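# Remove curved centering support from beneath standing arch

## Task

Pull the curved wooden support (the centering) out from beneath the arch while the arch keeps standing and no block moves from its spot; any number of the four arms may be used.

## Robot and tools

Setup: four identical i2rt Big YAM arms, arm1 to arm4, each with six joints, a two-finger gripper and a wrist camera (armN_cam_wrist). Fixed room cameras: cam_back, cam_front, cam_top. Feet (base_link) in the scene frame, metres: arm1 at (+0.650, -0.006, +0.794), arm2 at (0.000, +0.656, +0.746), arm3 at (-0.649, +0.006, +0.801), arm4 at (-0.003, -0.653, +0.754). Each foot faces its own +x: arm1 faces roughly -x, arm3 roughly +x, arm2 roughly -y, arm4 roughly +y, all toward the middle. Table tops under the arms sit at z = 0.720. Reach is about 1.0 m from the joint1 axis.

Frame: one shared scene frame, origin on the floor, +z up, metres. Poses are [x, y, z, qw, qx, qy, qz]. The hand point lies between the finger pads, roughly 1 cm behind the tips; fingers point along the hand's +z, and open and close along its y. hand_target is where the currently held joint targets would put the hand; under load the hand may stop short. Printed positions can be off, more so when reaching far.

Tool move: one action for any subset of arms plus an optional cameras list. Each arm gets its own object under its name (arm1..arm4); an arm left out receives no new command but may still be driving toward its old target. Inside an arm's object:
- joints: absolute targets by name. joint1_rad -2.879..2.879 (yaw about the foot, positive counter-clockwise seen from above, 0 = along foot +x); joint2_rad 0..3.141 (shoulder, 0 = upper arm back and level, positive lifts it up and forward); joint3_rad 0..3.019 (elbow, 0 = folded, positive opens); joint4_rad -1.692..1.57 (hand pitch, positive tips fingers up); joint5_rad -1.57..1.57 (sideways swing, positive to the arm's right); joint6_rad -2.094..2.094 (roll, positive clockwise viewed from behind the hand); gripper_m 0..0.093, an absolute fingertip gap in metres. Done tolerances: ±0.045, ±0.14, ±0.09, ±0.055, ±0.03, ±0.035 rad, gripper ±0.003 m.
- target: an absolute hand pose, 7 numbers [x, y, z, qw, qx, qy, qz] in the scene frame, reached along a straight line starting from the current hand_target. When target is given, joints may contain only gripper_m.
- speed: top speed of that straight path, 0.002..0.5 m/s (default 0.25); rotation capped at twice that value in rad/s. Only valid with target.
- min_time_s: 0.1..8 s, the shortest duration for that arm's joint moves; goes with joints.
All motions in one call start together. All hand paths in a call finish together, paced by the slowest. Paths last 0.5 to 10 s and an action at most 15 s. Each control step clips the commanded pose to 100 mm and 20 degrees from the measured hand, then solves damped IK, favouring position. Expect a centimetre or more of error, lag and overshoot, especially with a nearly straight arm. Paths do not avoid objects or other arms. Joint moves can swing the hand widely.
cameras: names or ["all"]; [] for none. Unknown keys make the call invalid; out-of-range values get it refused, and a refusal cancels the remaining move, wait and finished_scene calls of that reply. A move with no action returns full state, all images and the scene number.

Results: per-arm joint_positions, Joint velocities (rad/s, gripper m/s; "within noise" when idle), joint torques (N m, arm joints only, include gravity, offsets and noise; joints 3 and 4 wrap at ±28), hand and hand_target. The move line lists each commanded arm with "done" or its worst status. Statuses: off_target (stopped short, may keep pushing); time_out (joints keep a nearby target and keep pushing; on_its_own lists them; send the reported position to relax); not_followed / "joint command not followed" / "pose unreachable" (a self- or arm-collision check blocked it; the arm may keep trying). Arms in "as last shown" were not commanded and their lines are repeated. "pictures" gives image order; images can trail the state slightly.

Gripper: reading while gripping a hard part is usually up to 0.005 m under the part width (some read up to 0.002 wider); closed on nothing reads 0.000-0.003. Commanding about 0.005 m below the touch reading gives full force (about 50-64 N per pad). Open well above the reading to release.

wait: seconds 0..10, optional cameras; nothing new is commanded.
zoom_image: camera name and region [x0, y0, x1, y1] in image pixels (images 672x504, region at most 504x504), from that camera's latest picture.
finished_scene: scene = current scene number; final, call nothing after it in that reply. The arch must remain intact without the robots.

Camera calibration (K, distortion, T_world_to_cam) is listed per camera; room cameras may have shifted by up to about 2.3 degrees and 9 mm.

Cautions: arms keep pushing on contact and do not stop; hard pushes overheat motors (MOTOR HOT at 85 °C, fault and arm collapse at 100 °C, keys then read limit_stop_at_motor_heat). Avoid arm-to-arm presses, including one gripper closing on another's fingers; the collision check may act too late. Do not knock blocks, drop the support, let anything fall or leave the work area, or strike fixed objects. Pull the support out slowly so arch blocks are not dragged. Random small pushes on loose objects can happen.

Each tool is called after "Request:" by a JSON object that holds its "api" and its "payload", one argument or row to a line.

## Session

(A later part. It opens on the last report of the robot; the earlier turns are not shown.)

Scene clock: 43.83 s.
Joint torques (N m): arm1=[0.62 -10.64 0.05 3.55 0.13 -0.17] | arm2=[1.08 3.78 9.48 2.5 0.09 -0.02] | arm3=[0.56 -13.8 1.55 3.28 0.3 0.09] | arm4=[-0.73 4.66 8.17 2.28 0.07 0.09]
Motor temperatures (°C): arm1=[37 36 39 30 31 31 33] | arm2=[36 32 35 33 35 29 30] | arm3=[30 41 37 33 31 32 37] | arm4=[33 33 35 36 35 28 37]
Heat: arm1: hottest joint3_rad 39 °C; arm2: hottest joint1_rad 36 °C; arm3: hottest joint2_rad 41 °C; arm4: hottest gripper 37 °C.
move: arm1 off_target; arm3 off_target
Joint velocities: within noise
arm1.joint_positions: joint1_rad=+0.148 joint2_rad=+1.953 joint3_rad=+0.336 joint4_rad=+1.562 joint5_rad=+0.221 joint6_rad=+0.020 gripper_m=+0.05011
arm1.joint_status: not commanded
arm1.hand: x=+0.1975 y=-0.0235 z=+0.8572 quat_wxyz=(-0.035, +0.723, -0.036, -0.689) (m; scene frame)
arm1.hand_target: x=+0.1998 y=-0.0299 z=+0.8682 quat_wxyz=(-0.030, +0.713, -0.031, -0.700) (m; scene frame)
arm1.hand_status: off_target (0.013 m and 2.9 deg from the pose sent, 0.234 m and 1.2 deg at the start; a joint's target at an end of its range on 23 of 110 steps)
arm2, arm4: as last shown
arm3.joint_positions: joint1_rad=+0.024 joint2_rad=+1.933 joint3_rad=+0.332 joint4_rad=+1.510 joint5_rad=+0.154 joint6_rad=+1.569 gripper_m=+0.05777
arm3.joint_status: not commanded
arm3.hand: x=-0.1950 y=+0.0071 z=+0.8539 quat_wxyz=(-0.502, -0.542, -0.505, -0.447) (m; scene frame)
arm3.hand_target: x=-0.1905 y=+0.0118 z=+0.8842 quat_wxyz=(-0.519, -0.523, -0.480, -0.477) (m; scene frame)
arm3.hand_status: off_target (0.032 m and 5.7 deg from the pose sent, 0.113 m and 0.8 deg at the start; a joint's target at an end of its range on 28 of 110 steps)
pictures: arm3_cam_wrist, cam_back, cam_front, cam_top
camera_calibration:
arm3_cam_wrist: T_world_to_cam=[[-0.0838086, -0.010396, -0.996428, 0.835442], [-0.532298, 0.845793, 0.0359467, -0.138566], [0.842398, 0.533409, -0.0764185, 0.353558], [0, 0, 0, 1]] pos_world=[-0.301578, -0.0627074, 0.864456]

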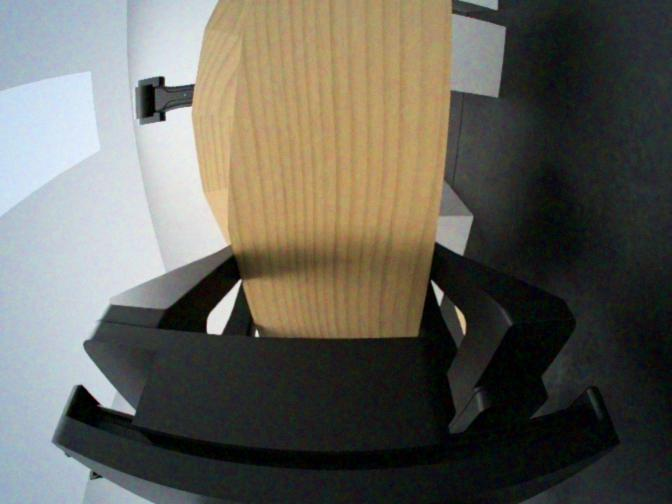

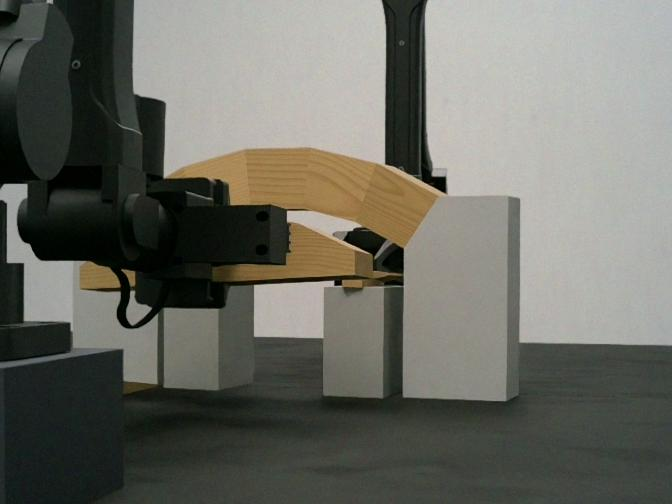

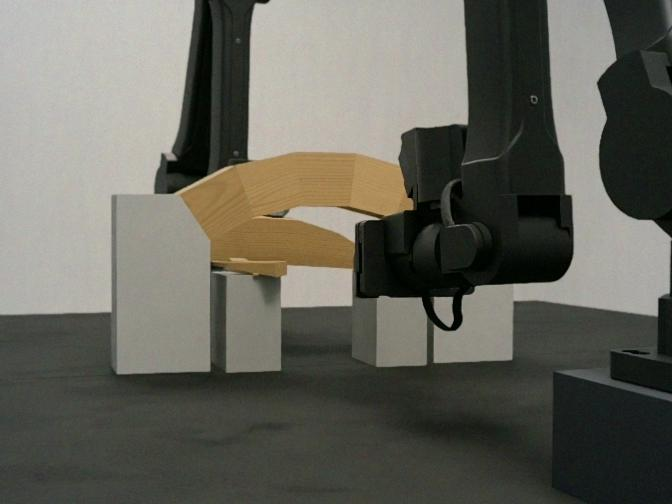

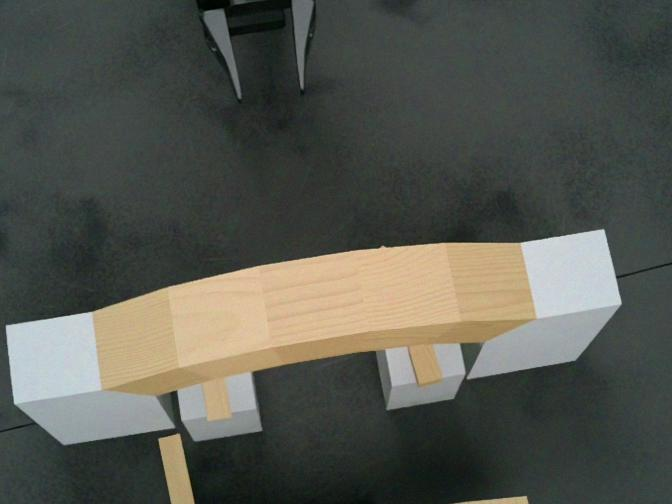

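Request:
{"api": "move", "payload": {
  "arm3": {"target":[-0.26,0.02,0.95,0.3690,0.6424,0.6217,0.2537],"speed":0.15},
  "cameras": ["cam_back"]
}}

Request:
{"api": "move", "payload": {
  "arm3": {"target":[-0.29,0.025,0.87,0.0302,0.7065,0.7065,-0.0302],"speed":0.25},
  "cameras": ["cam_back","arm3_cam_wrist","cam_front","cam_top"]
}}

Scene clock: 47.13 s.
Joint torques (N m): arm1=[0.79 -10.7 0.13 3.54 0.12 -0.16] | arm2=[1.2 3.66 9.51 2.45 0.11 -0.02] | arm3=[0.44 -6.65 16.98 0.83 0.65 0.1] | arm4=[-0.56 4.37 8.2 2.19 0.03 0.08]
Motor temperatures (°C): arm1=[37 36 38 30 31 31 33] | arm2=[36 32 35 33 35 29 30] | arm3=[30 41 38 33 31 32 37] | arm4=[33 33 35 36 35 28 37]
Heat: arm1: hottest joint3_rad 38 °C; arm2: hottest joint1_rad 36 °C; arm3: hottest joint2_rad 41 °C; arm4: hottest gripper 37 °C.
move: arm3 off_target
Joint velocities: within noise
arm1, arm2, arm4: as last shown
arm3.joint_positions: joint1_rad=+0.111 joint2_rad=+0.965 joint3_rad=+0.379 joint4_rad=-0.196 joint5_rad=+0.275 joint6_rad=+1.621 gripper_m=+0.05776
arm3.joint_status: not commanded
arm3.hand: x=-0.2937 y=+0.0118 z=+0.8972 quat_wxyz=(-0.338, -0.652, -0.645, -0.210) (m; scene frame)
arm3.hand_target: x=-0.2641 y=+0.0195 z=+0.9504 quat_wxyz=(-0.369, -0.643, -0.622, -0.254) (m; scene frame)
arm3.hand_status: off_target (0.063 m and 6.8 deg from the pose sent, 0.117 m and 32.3 deg at the start)
pictures: cam_back

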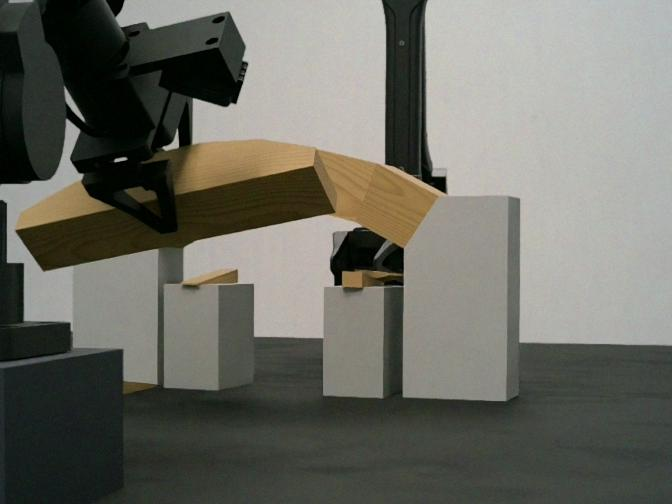

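Scene clock: 49.77 s.
Joint torques (N m): arm1=[0.73 -10.58 0.13 3.54 0.12 -0.16] | arm2=[1.2 3.66 9.55 2.48 0.1 -0.01] | arm3=[-1.14 -9.05 13.85 -0.57 0.22 0.09] | arm4=[-0.56 4.37 8.43 2.29 0.03 0.08]
Motor temperatures (°C): arm1=[37 36 38 30 31 31 33] | arm2=[36 32 35 33 35 29 30] | arm3=[30 41 39 33 31 32 38] | arm4=[33 33 35 36 35 28 37]
Heat: arm1: hottest joint3_rad 38 °C; arm2: hottest joint1_rad 36 °C; arm3: hottest joint2_rad 41 °C; arm4: hottest gripper 37 °C.
move: arm3 off_target
Joint velocities: within noise
arm1, arm2, arm4: as last shown
arm3.joint_positions: joint1_rad=+0.064 joint2_rad=+1.410 joint3_rad=+0.811 joint4_rad=-1.020 joint5_rad=+0.081 joint6_rad=+1.662 gripper_m=+0.05776
arm3.joint_status: not commanded
arm3.hand: x=-0.3176 y=+0.0255 z=+0.8510 quat_wxyz=(-0.016, -0.702, -0.711, +0.050) (m; scene frame)
arm3.hand_target: x=-0.2912 y=+0.0249 z=+0.8705 quat_wxyz=(-0.031, -0.706, -0.707, +0.030) (m; scene frame)
arm3.hand_status: off_target (0.033 m and 2.9 deg from the pose sent, 0.030 m and 46.0 deg at the start)
pictures: arm3_cam_wrist, cam_back, cam_front, cam_top
camera_calibration:
arm3_cam_wrist: T_world_to_cam=[[-0.999376, -0.0074734, 0.0345289, -0.34572], [0.0121178, 0.845561, 0.533741, -0.47009], [-0.0331852, 0.533826, -0.844943, 0.82276], [0, 0, 0, 1]] pos_world=[-0.312504, -0.0443049, 0.958029]

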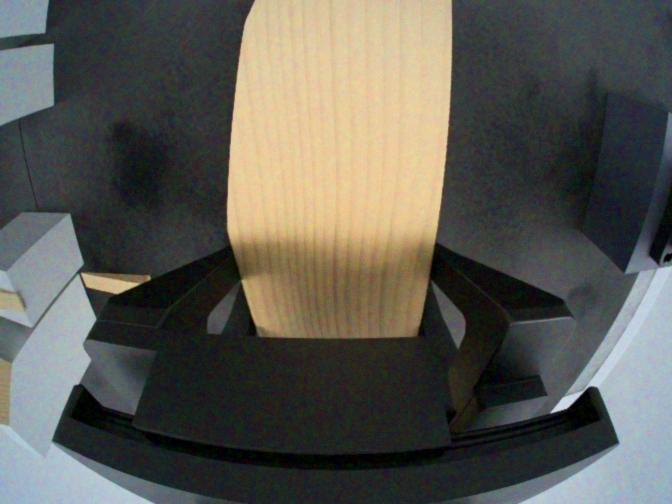

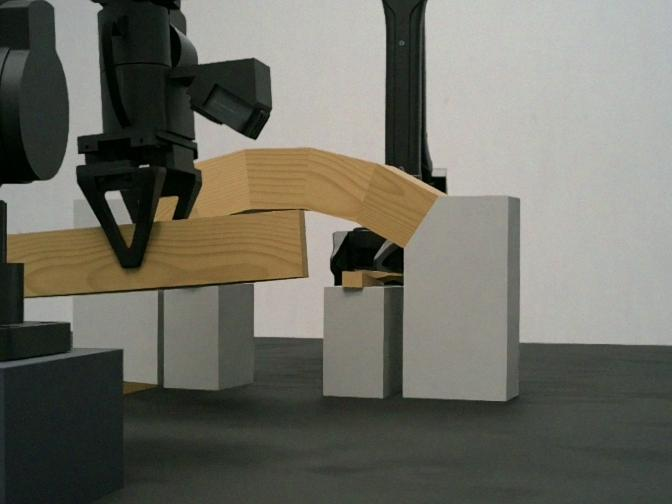

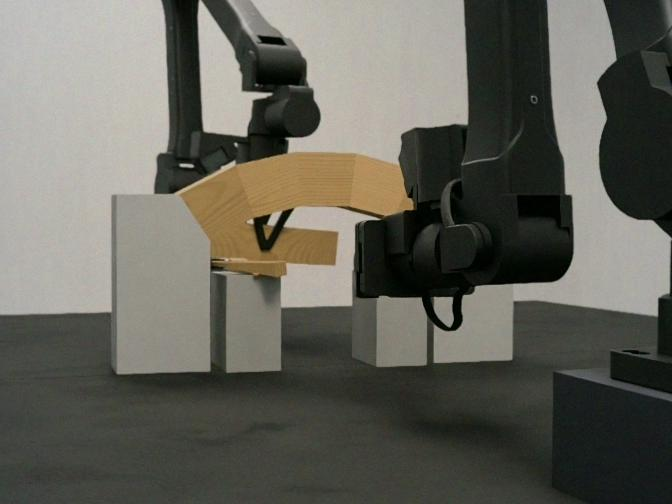

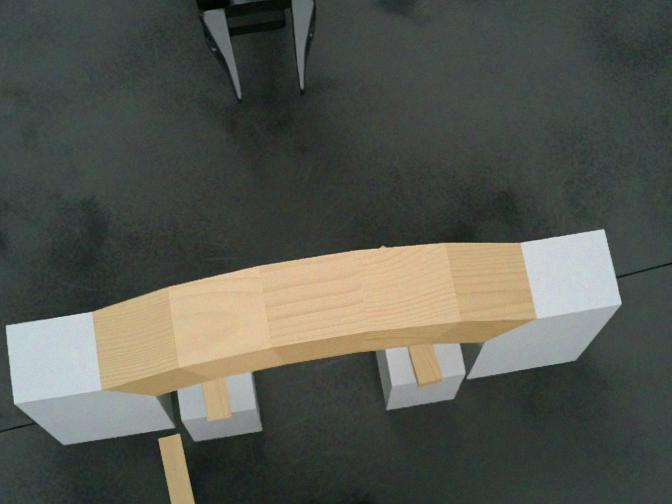

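Request:
{"api": "move", "payload": {
  "arm3": {"target":[-0.30,0.025,0.83,0.0,0.7367,0.6763,0.0],"speed":0.12},
  "cameras": ["cam_back"]
}}

Request:
{"api": "move", "payload": {
  "arm3": {"target":[-0.30,0.025,0.795,0.0,0.7367,0.6763,0.0],"speed":0.08},
  "cameras": ["cam_back","cam_front"]
}}

Scene clock: 51.93 s.
Joint torques (N m): arm1=[0.91 -10.75 0.12 3.52 0.11 -0.16] | arm2=[1.26 3.66 9.48 2.48 0.11 -0.03] | arm3=[-1.03 -9.58 8.69 0.18 0.1 0.2] | arm4=[-1.14 4.42 8.17 2.36 0.04 0.08]
Motor temperatures (°C): arm1=[37 36 38 30 31 31 33] | arm2=[36 32 35 33 35 29 30] | arm3=[30 41 39 33 31 32 38] | arm4=[33 33 35 36 35 28 37]
Heat: arm1: hottest joint3_rad 38 °C; arm2: hottest joint1_rad 36 °C; arm3: hottest joint2_rad 41 °C; arm4: hottest gripper 37 °C.
move: arm3 done
Joint velocities: within noise
arm1, arm2, arm4: as last shown
arm3.joint_positions: joint1_rad=+0.024 joint2_rad=+1.454 joint3_rad=+0.784 joint4_rad=-0.913 joint5_rad=-0.003 joint6_rad=+1.698 gripper_m=+0.05776
arm3.joint_status: not commanded
arm3.hand: x=-0.3081 y=+0.0275 z=+0.8276 quat_wxyz=(+0.005, -0.729, -0.684, +0.009) (m; scene frame)
arm3.hand_target: x=-0.3001 y=+0.0250 z=+0.8302 quat_wxyz=(+0.000, -0.737, -0.676, +0.000) (m; scene frame)
arm3.hand_status: done (0.009 m and 1.7 deg from the pose sent, 0.027 m and 8.2 deg at the start)
pictures: cam_back

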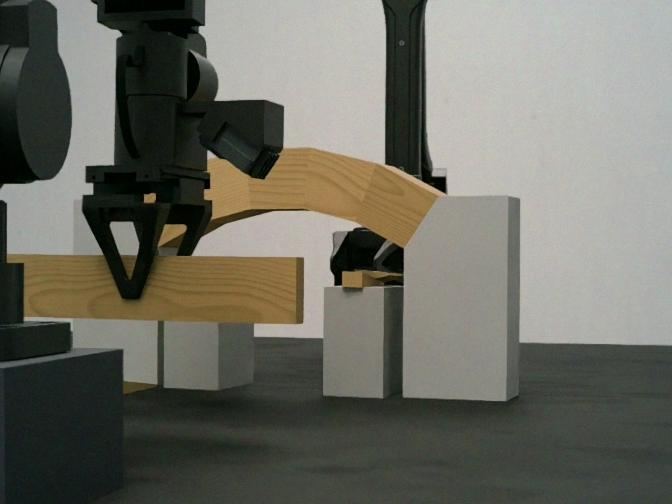

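Scene clock: 53.10 s.
Joint torques (N m): arm1=[0.79 -10.75 0.14 3.54 0.12 -0.16] | arm2=[1.14 3.96 9.47 2.47 0.1 -0.03] | arm3=[-0.97 -9.88 7.82 0.24 0.1 0.2] | arm4=[-1.03 4.01 8.21 2.28 0.05 0.09]
Motor temperatures (°C): arm1=[37 36 38 30 31 31 33] | arm2=[36 32 35 33 35 29 30] | arm3=[30 41 39 33 31 32 38] | arm4=[33 33 35 36 35 28 37]
Heat: arm1: hottest joint3_rad 38 °C; arm2: hottest joint1_rad 36 °C; arm3: hottest joint2_rad 41 °C; arm4: hottest gripper 37 °C.
move: arm3 done
Joint velocities: within noise
arm1, arm2, arm4: as last shown
arm3.joint_positions: joint1_rad=+0.024 joint2_rad=+1.529 joint3_rad=+0.748 joint4_rad=-0.801 joint5_rad=-0.003 joint6_rad=+1.699 gripper_m=+0.05776
arm3.joint_status: not commanded
arm3.hand: x=-0.3076 y=+0.0274 z=+0.7932 quat_wxyz=(+0.005, -0.730, -0.684, +0.008) (m; scene frame)
arm3.hand_target: x=-0.3000 y=+0.0250 z=+0.7951 quat_wxyz=(+0.000, -0.737, -0.676, +0.000) (m; scene frame)
arm3.hand_status: done (0.008 m and 1.6 deg from the pose sent, 0.034 m and 1.7 deg at the start)
pictures: cam_back, cam_front

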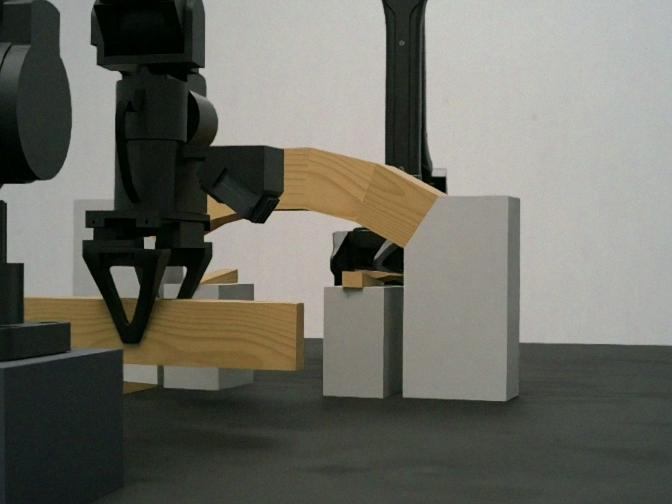

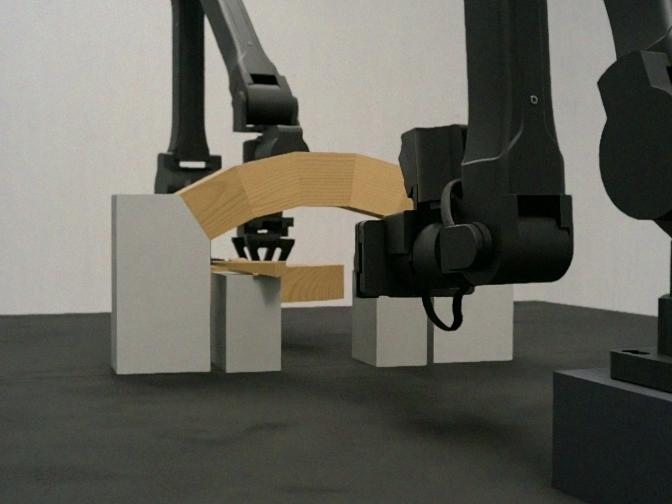

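Request:
{"api": "move", "payload": {
  "arm3": {"target":[-0.30,0.025,0.757,0.0,0.7367,0.6763,0.0],"speed":0.06},
  "cameras": ["cam_back"]
}}

Scene clock: 54.53 s.
Joint torques (N m): arm1=[0.79 -10.81 0.12 3.56 0.12 -0.15] | arm2=[1.08 3.9 9.47 2.44 0.1 0] | arm3=[-0.85 -10.4 6.63 0.31 0.1 0.2] | arm4=[-1.26 4.31 8.25 2.28 0.08 0.06]
Motor temperatures (°C): arm1=[37 36 38 31 31 31 33] | arm2=[36 32 35 33 35 29 30] | arm3=[30 41 39 33 31 32 38] | arm4=[33 33 35 36 35 28 37]
Heat: arm1: hottest joint3_rad 38 °C; arm2: hottest joint1_rad 36 °C; arm3: hottest joint2_rad 41 °C; arm4: hottest gripper 37 °C.
move: arm3 done
Joint velocities: within noise
arm1: as last shown
arm2.joint_positions: joint1_rad=-0.491 joint2_rad=+0.571 joint3_rad=+1.396 joint4_rad=-1.145 joint5_rad=+0.158 joint6_rad=+0.378 gripper_m=+0.09396
arm2.joint_status: not commanded
arm2.hand: x=-0.1424 y=+0.4717 z=+1.3418 quat_wxyz=(-0.330, -0.780, -0.216, +0.486) (m; scene frame)
arm2.hand_target: x=-0.1404 y=+0.4751 z=+1.3501 quat_wxyz=(-0.336, -0.774, -0.213, +0.492) (m; scene frame)
arm2.hand_status: not commanded
arm3.joint_positions: joint1_rad=+0.024 joint2_rad=+1.619 joint3_rad=+0.721 joint4_rad=-0.678 joint5_rad=-0.003 joint6_rad=+1.699 gripper_m=+0.05776
arm3.joint_status: not commanded
arm3.hand: x=-0.3055 y=+0.0273 z=+0.7570 quat_wxyz=(+0.003, -0.730, -0.683, +0.006) (m; scene frame)
arm3.hand_target: x=-0.2999 y=+0.0251 z=+0.7572 quat_wxyz=(+0.000, -0.737, -0.676, +0.000) (m; scene frame)
arm3.hand_status: done (0.006 m and 1.4 deg from the pose sent, 0.037 m and 1.6 deg at the start)
arm4.joint_positions: joint1_rad=-0.377 joint2_rad=+0.615 joint3_rad=+1.493 joint4_rad=-1.274 joint5_rad=+0.157 joint6_rad=-0.616 gripper_m=+0.09396
arm4.joint_status: not commanded
arm4.hand: x=+0.0978 y=-0.4603 z=+1.3602 quat_wxyz=(-0.554, +0.623, -0.545, -0.090) (m; scene frame)
arm4.hand_target: x=+0.0963 y=-0.4637 z=+1.3683 quat_wxyz=(-0.562, +0.618, -0.542, -0.093) (m; scene frame)
arm4.hand_status: not commanded
pictures: cam_back

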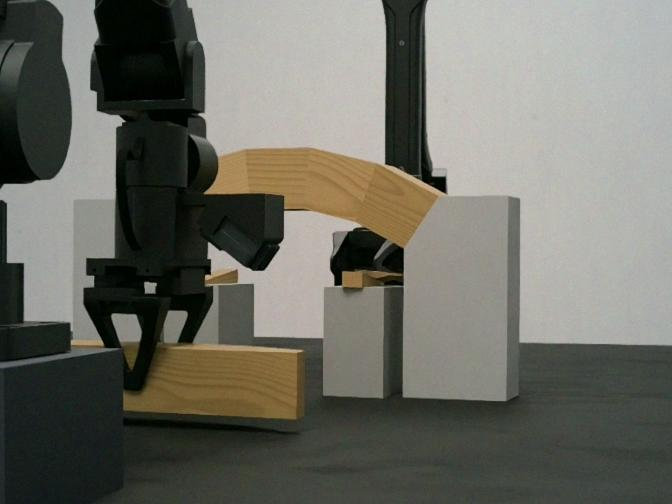

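Request:
{"api": "move", "payload": {
  "arm3": {"target":[-0.30,0.025,0.748,0.0,0.7367,0.6763,0.0],"speed":0.04},
  "cameras": ["cam_back"]
}}

Request:
{"api": "move", "payload": {
  "arm3": {"target":[-0.30,0.025,0.743,0.0,0.7367,0.6763,0.0],"speed":0.03},
  "cameras": ["cam_back"]
}}

Scene clock: 55.63 s.
Joint torques (N m): arm1=[0.73 -10.7 0.12 3.54 0.12 -0.16] | arm2=[1.08 3.9 9.55 2.45 0.08 0] | arm3=[-0.91 -10.34 6.37 0.29 0.11 0.2] | arm4=[-0.85 4.42 8.23 2.44 0.07 0.08]
Motor temperatures (°C): arm1=[37 36 38 31 31 31 33] | arm2=[36 32 35 33 35 29 30] | arm3=[30 41 39 32 31 32 38] | arm4=[33 33 35 36 35 28 37]
Heat: arm1: hottest joint3_rad 38 °C; arm2: hottest joint1_rad 36 °C; arm3: hottest joint2_rad 41 °C; arm4: hottest gripper 37 °C.
move: arm3 done
Joint velocities: within noise
arm1, arm2, arm4: as last shown
arm3.joint_positions: joint1_rad=+0.024 joint2_rad=+1.642 joint3_rad=+0.716 joint4_rad=-0.649 joint5_rad=-0.003 joint6_rad=+1.700 gripper_m=+0.05776
arm3.joint_status: not commanded
arm3.hand: x=-0.3052 y=+0.0273 z=+0.7485 quat_wxyz=(+0.003, -0.730, -0.683, +0.006) (m; scene frame)
arm3.hand_target: x=-0.3000 y=+0.0251 z=+0.7481 quat_wxyz=(+0.000, -0.737, -0.676, +0.000) (m; scene frame)
arm3.hand_status: done (0.006 m and 1.3 deg from the pose sent, 0.011 m and 1.4 deg at the start)
pictures: cam_back

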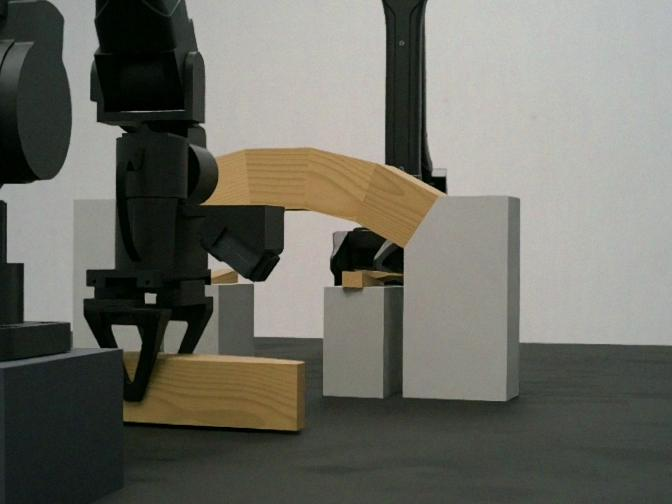

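Scene clock: 56.60 s.
Joint torques (N m): arm1=[0.73 -10.87 0.13 3.56 0.12 -0.15] | arm2=[1.14 3.72 9.58 2.47 0.09 -0.02] | arm3=[-0.91 -10.34 6.08 0.34 0.1 0.19] | arm4=[-0.62 4.54 8.28 2.28 0.04 0.09]
Motor temperatures (°C): arm1=[37 36 38 31 31 31 33] | arm2=[36 32 35 33 35 29 30] | arm3=[30 41 39 32 31 32 38] | arm4=[33 33 35 36 35 28 37]
Heat: arm1: hottest joint3_rad 38 °C; arm2: hottest joint1_rad 36 °C; arm3: hottest joint2_rad 41 °C; arm4: hottest gripper 37 °C.
move: arm3 done
Joint velocities: within noise
arm1, arm2, arm4: as last shown
arm3.joint_positions: joint1_rad=+0.024 joint2_rad=+1.654 joint3_rad=+0.716 joint4_rad=-0.635 joint5_rad=-0.003 joint6_rad=+1.700 gripper_m=+0.05776
arm3.joint_status: not commanded
arm3.hand: x=-0.3038 y=+0.0273 z=+0.7447 quat_wxyz=(+0.002, -0.730, -0.683, +0.005) (m; scene frame)
arm3.hand_target: x=-0.2999 y=+0.0251 z=+0.7432 quat_wxyz=(+0.000, -0.737, -0.676, +0.000) (m; scene frame)
arm3.hand_status: done (0.005 m and 1.2 deg from the pose sent, 0.008 m and 1.3 deg at the start)
pictures: cam_back

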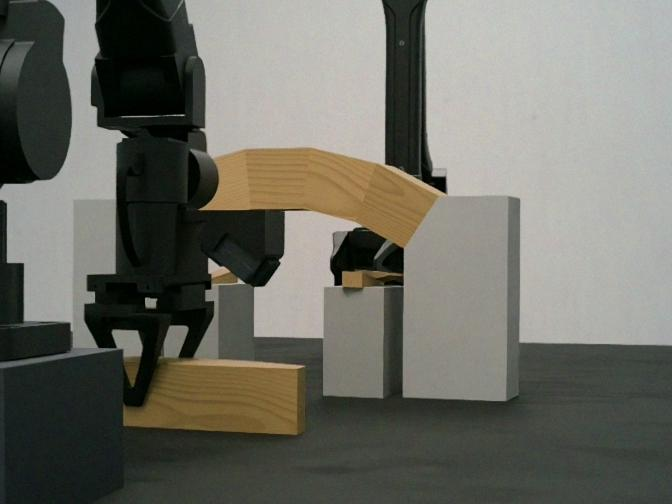

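Request:
{"api": "move", "payload": {
  "arm3": {"target":[-0.30,0.025,0.738,0.0,0.7367,0.6763,0.0],"speed":0.03},
  "cameras": ["cam_back"]
}}

Request:
{"api": "move", "payload": {
  "arm3": {"joints":{"gripper_m":0.064}},
  "cameras": ["cam_back"]
}}

Request:
{"api": "move", "payload": {
  "arm3": {"joints":{"gripper_m":0.088}}
}}

Request:
{"api": "move", "payload": {
  "arm3": {"target":[-0.31,0.025,0.86,0.0,0.7367,0.6763,0.0],"speed":0.1},
  "cameras": ["cam_back","cam_top","cam_front"]
}}

Scene clock: 57.83 s.
Joint torques (N m): arm1=[0.67 -10.64 0.12 3.52 0.12 -0.16] | arm2=[0.97 3.96 9.48 2.47 0.09 -0.02] | arm3=[-0.97 -9.23 5.9 0.88 0.1 0.19] | arm4=[-0.62 4.6 8.35 2.3 0.07 0.06]
Motor temperatures (°C): arm1=[37 36 38 31 31 31 33] | arm2=[36 32 35 33 35 29 30] | arm3=[30 40 39 32 31 32 38] | arm4=[33 33 35 36 35 28 36]
Heat: arm1: hottest joint3_rad 38 °C; arm2: hottest joint1_rad 36 °C; arm3: hottest joint2_rad 40 °C; arm4: hottest joint4_rad 36 °C.
move: arm3 done
Joint velocities: within noise
arm1.joint_positions: joint1_rad=+0.148 joint2_rad=+1.953 joint3_rad=+0.336 joint4_rad=+1.562 joint5_rad=+0.221 joint6_rad=+0.020 gripper_m=+0.05011
arm1.joint_status: not commanded
arm1.hand: x=+0.1975 y=-0.0235 z=+0.8572 quat_wxyz=(-0.035, +0.723, -0.036, -0.689) (m; scene frame)
arm1.hand_target: x=+0.1998 y=-0.0299 z=+0.8682 quat_wxyz=(-0.030, +0.713, -0.031, -0.700) (m; scene frame)
arm1.hand_status: not commanded
arm2, arm4: as last shown
arm3.joint_positions: joint1_rad=+0.024 joint2_rad=+1.654 joint3_rad=+0.715 joint4_rad=-0.633 joint5_rad=-0.003 joint6_rad=+1.700 gripper_m=+0.05776
arm3.joint_status: not commanded
arm3.hand: x=-0.3040 y=+0.0273 z=+0.7442 quat_wxyz=(+0.002, -0.730, -0.683, +0.004) (m; scene frame)
arm3.hand_target: x=-0.3002 y=+0.0251 z=+0.7382 quat_wxyz=(+0.000, -0.737, -0.676, +0.000) (m; scene frame)
arm3.hand_status: done (0.008 m and 1.2 deg from the pose sent, 0.008 m and 1.2 deg at the start)
pictures: cam_back

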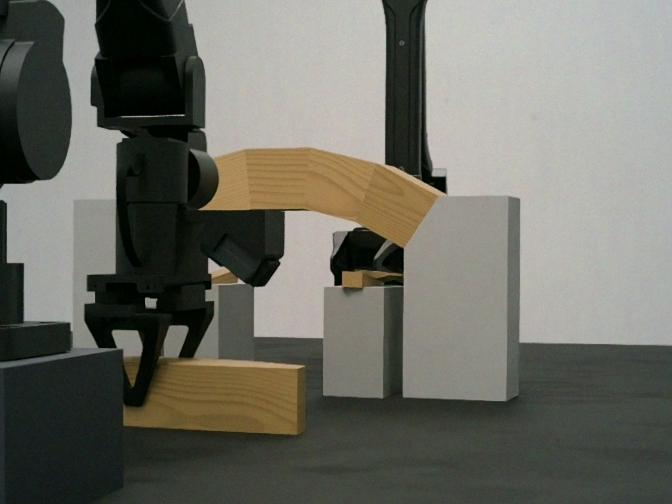

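Scene clock: 58.40 s.
Joint torques (N m): arm1=[0.67 -10.75 0.13 3.56 0.12 -0.15] | arm2=[1.26 3.78 9.48 2.44 0.1 -0.02] | arm3=[-0.85 -9.17 5.93 0.53 0.13 0.17] | arm4=[-1.2 4.37 8.32 2.36 0.06 0.05]
Motor temperatures (°C): arm1=[37 36 38 31 31 31 33] | arm2=[36 32 35 33 35 29 30] | arm3=[30 40 39 32 31 32 38] | arm4=[33 33 35 36 35 28 36]
Heat: arm1: hottest joint3_rad 38 °C; arm2: hottest joint1_rad 36 °C; arm3: hottest joint2_rad 40 °C; arm4: hottest joint4_rad 36 °C.
move: arm3 done
Joint velocities: within noise
arm1, arm2, arm4: as last shown
arm3.joint_positions: joint1_rad=+0.024 joint2_rad=+1.655 joint3_rad=+0.715 joint4_rad=-0.623 joint5_rad=-0.004 joint6_rad=+1.702 gripper_m=+0.06392
arm3.joint_status: all done
arm3.hand: x=-0.3017 y=+0.0276 z=+0.7441 quat_wxyz=(-0.001, -0.731, -0.682, +0.001) (m; scene frame)
arm3.hand_target: x=-0.3003 y=+0.0250 z=+0.7382 quat_wxyz=(+0.000, -0.737, -0.676, +0.000) (m; scene frame)
arm3.hand_status: not commanded
pictures: cam_back

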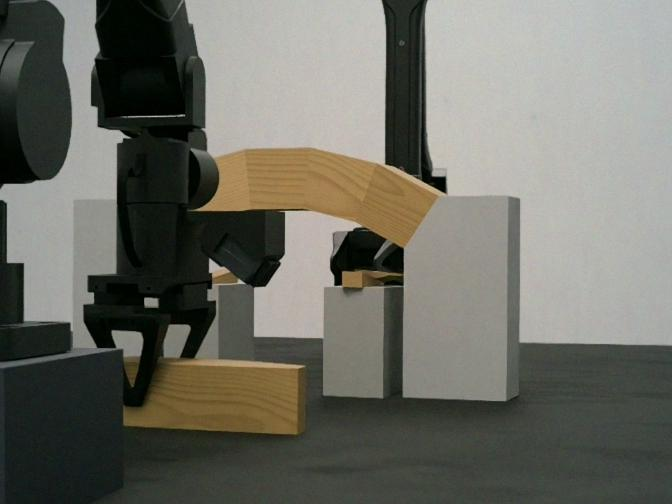

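Scene clock: 59.00 s.
Joint torques (N m): arm1=[0.73 -10.64 0.12 3.59 0.12 -0.17] | arm2=[1.26 3.84 9.48 2.5 0.1 -0.02] | arm3=[-0.91 -9.29 5.96 0.31 0.14 0.18] | arm4=[-1.73 4.37 8.2 2.22 0.07 0.06]
Motor temperatures (°C): arm1=[37 36 38 31 31 31 33] | arm2=[36 32 35 33 35 29 30] | arm3=[30 40 39 32 31 32 38] | arm4=[33 33 35 36 35 28 36]
Heat: arm1: hottest joint3_rad 38 °C; arm2: hottest joint1_rad 36 °C; arm3: hottest joint2_rad 40 °C; arm4: hottest joint4_rad 36 °C.
move: arm3 done
Joint velocities: within noise
arm1, arm2, arm4: as last shown
arm3.joint_positions: joint1_rad=+0.024 joint2_rad=+1.655 joint3_rad=+0.715 joint4_rad=-0.618 joint5_rad=-0.004 joint6_rad=+1.702 gripper_m=+0.08784
arm3.joint_status: all done
arm3.hand: x=-0.3005 y=+0.0277 z=+0.7441 quat_wxyz=(-0.002, -0.731, -0.682, -0.001) (m; scene frame)
arm3.hand_target: x=-0.3002 y=+0.0250 z=+0.7382 quat_wxyz=(+0.000, -0.737, -0.676, +0.000) (m; scene frame)
arm3.hand_status: not commanded
pictures: none

Scene clock: 60.97 s.
Joint torques (N m): arm1=[0.79 -10.81 0.1 3.55 0.12 -0.16] | arm2=[1.26 4.01 9.48 2.45 0.09 -0.01] | arm3=[-1.14 -10.11 11.92 -0.66 0.14 0.17] | arm4=[-1.26 4.37 8.32 2.33 0.1 0.1]
Motor temperatures (°C): arm1=[37 36 38 31 31 31 33] | arm2=[36 32 35 33 35 29 30] | arm3=[30 40 39 32 31 32 37] | arm4=[33 33 35 36 34 28 36]
Heat: arm1: hottest joint3_rad 38 °C; arm2: hottest joint1_rad 36 °C; arm3: hottest joint2_rad 40 °C; arm4: hottest joint4_rad 36 °C.
move: arm3 off_target
Joint velocities: within noise
arm1, arm2, arm4: as last shown
arm3.joint_positions: joint1_rad=+0.024 joint2_rad=+1.389 joint3_rad=+0.762 joint4_rad=-0.984 joint5_rad=-0.004 joint6_rad=+1.702 gripper_m=+0.08792
arm3.joint_status: not commanded
arm3.hand: x=-0.3300 y=+0.0264 z=+0.8419 quat_wxyz=(+0.014, -0.731, -0.682, +0.019) (m; scene frame)
arm3.hand_target: x=-0.3107 y=+0.0250 z=+0.8601 quat_wxyz=(+0.000, -0.737, -0.676, +0.000) (m; scene frame)
arm3.hand_status: off_target (0.027 m and 2.9 deg from the pose sent, 0.116 m and 1.0 deg at the start)
pictures: cam_back, cam_front, cam_top

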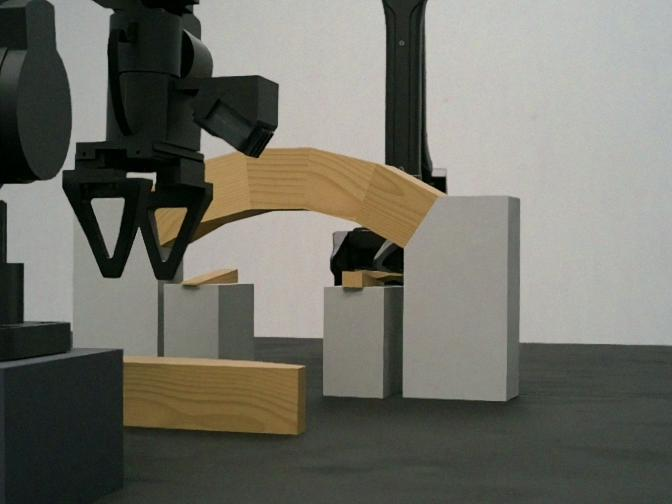

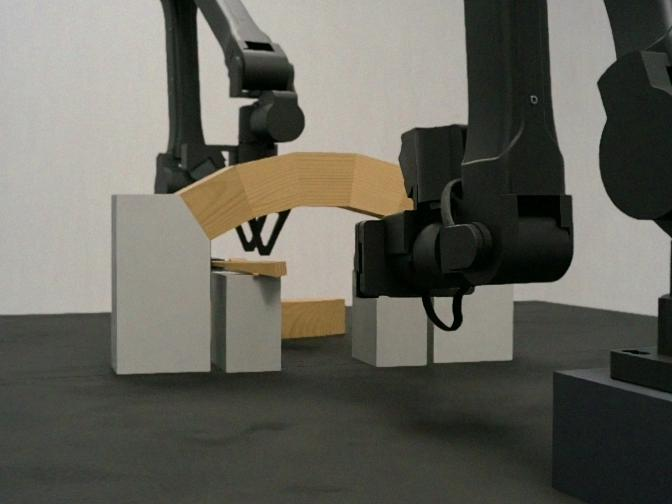

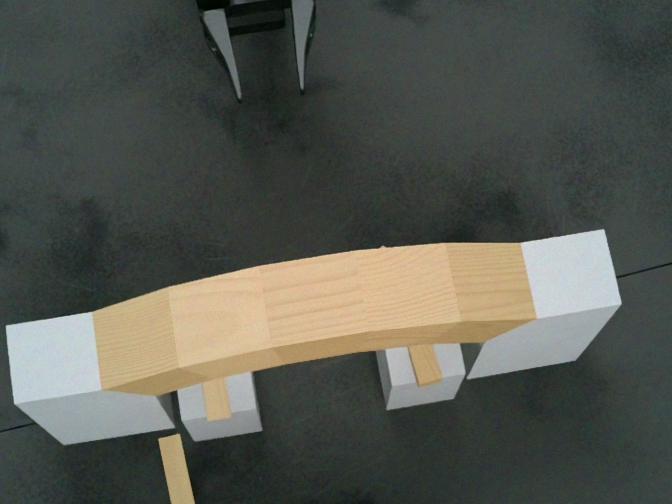

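Request:
{"api": "finished_scene", "payload": {
  "scene": 1
}}

The scene is finished: the task was done.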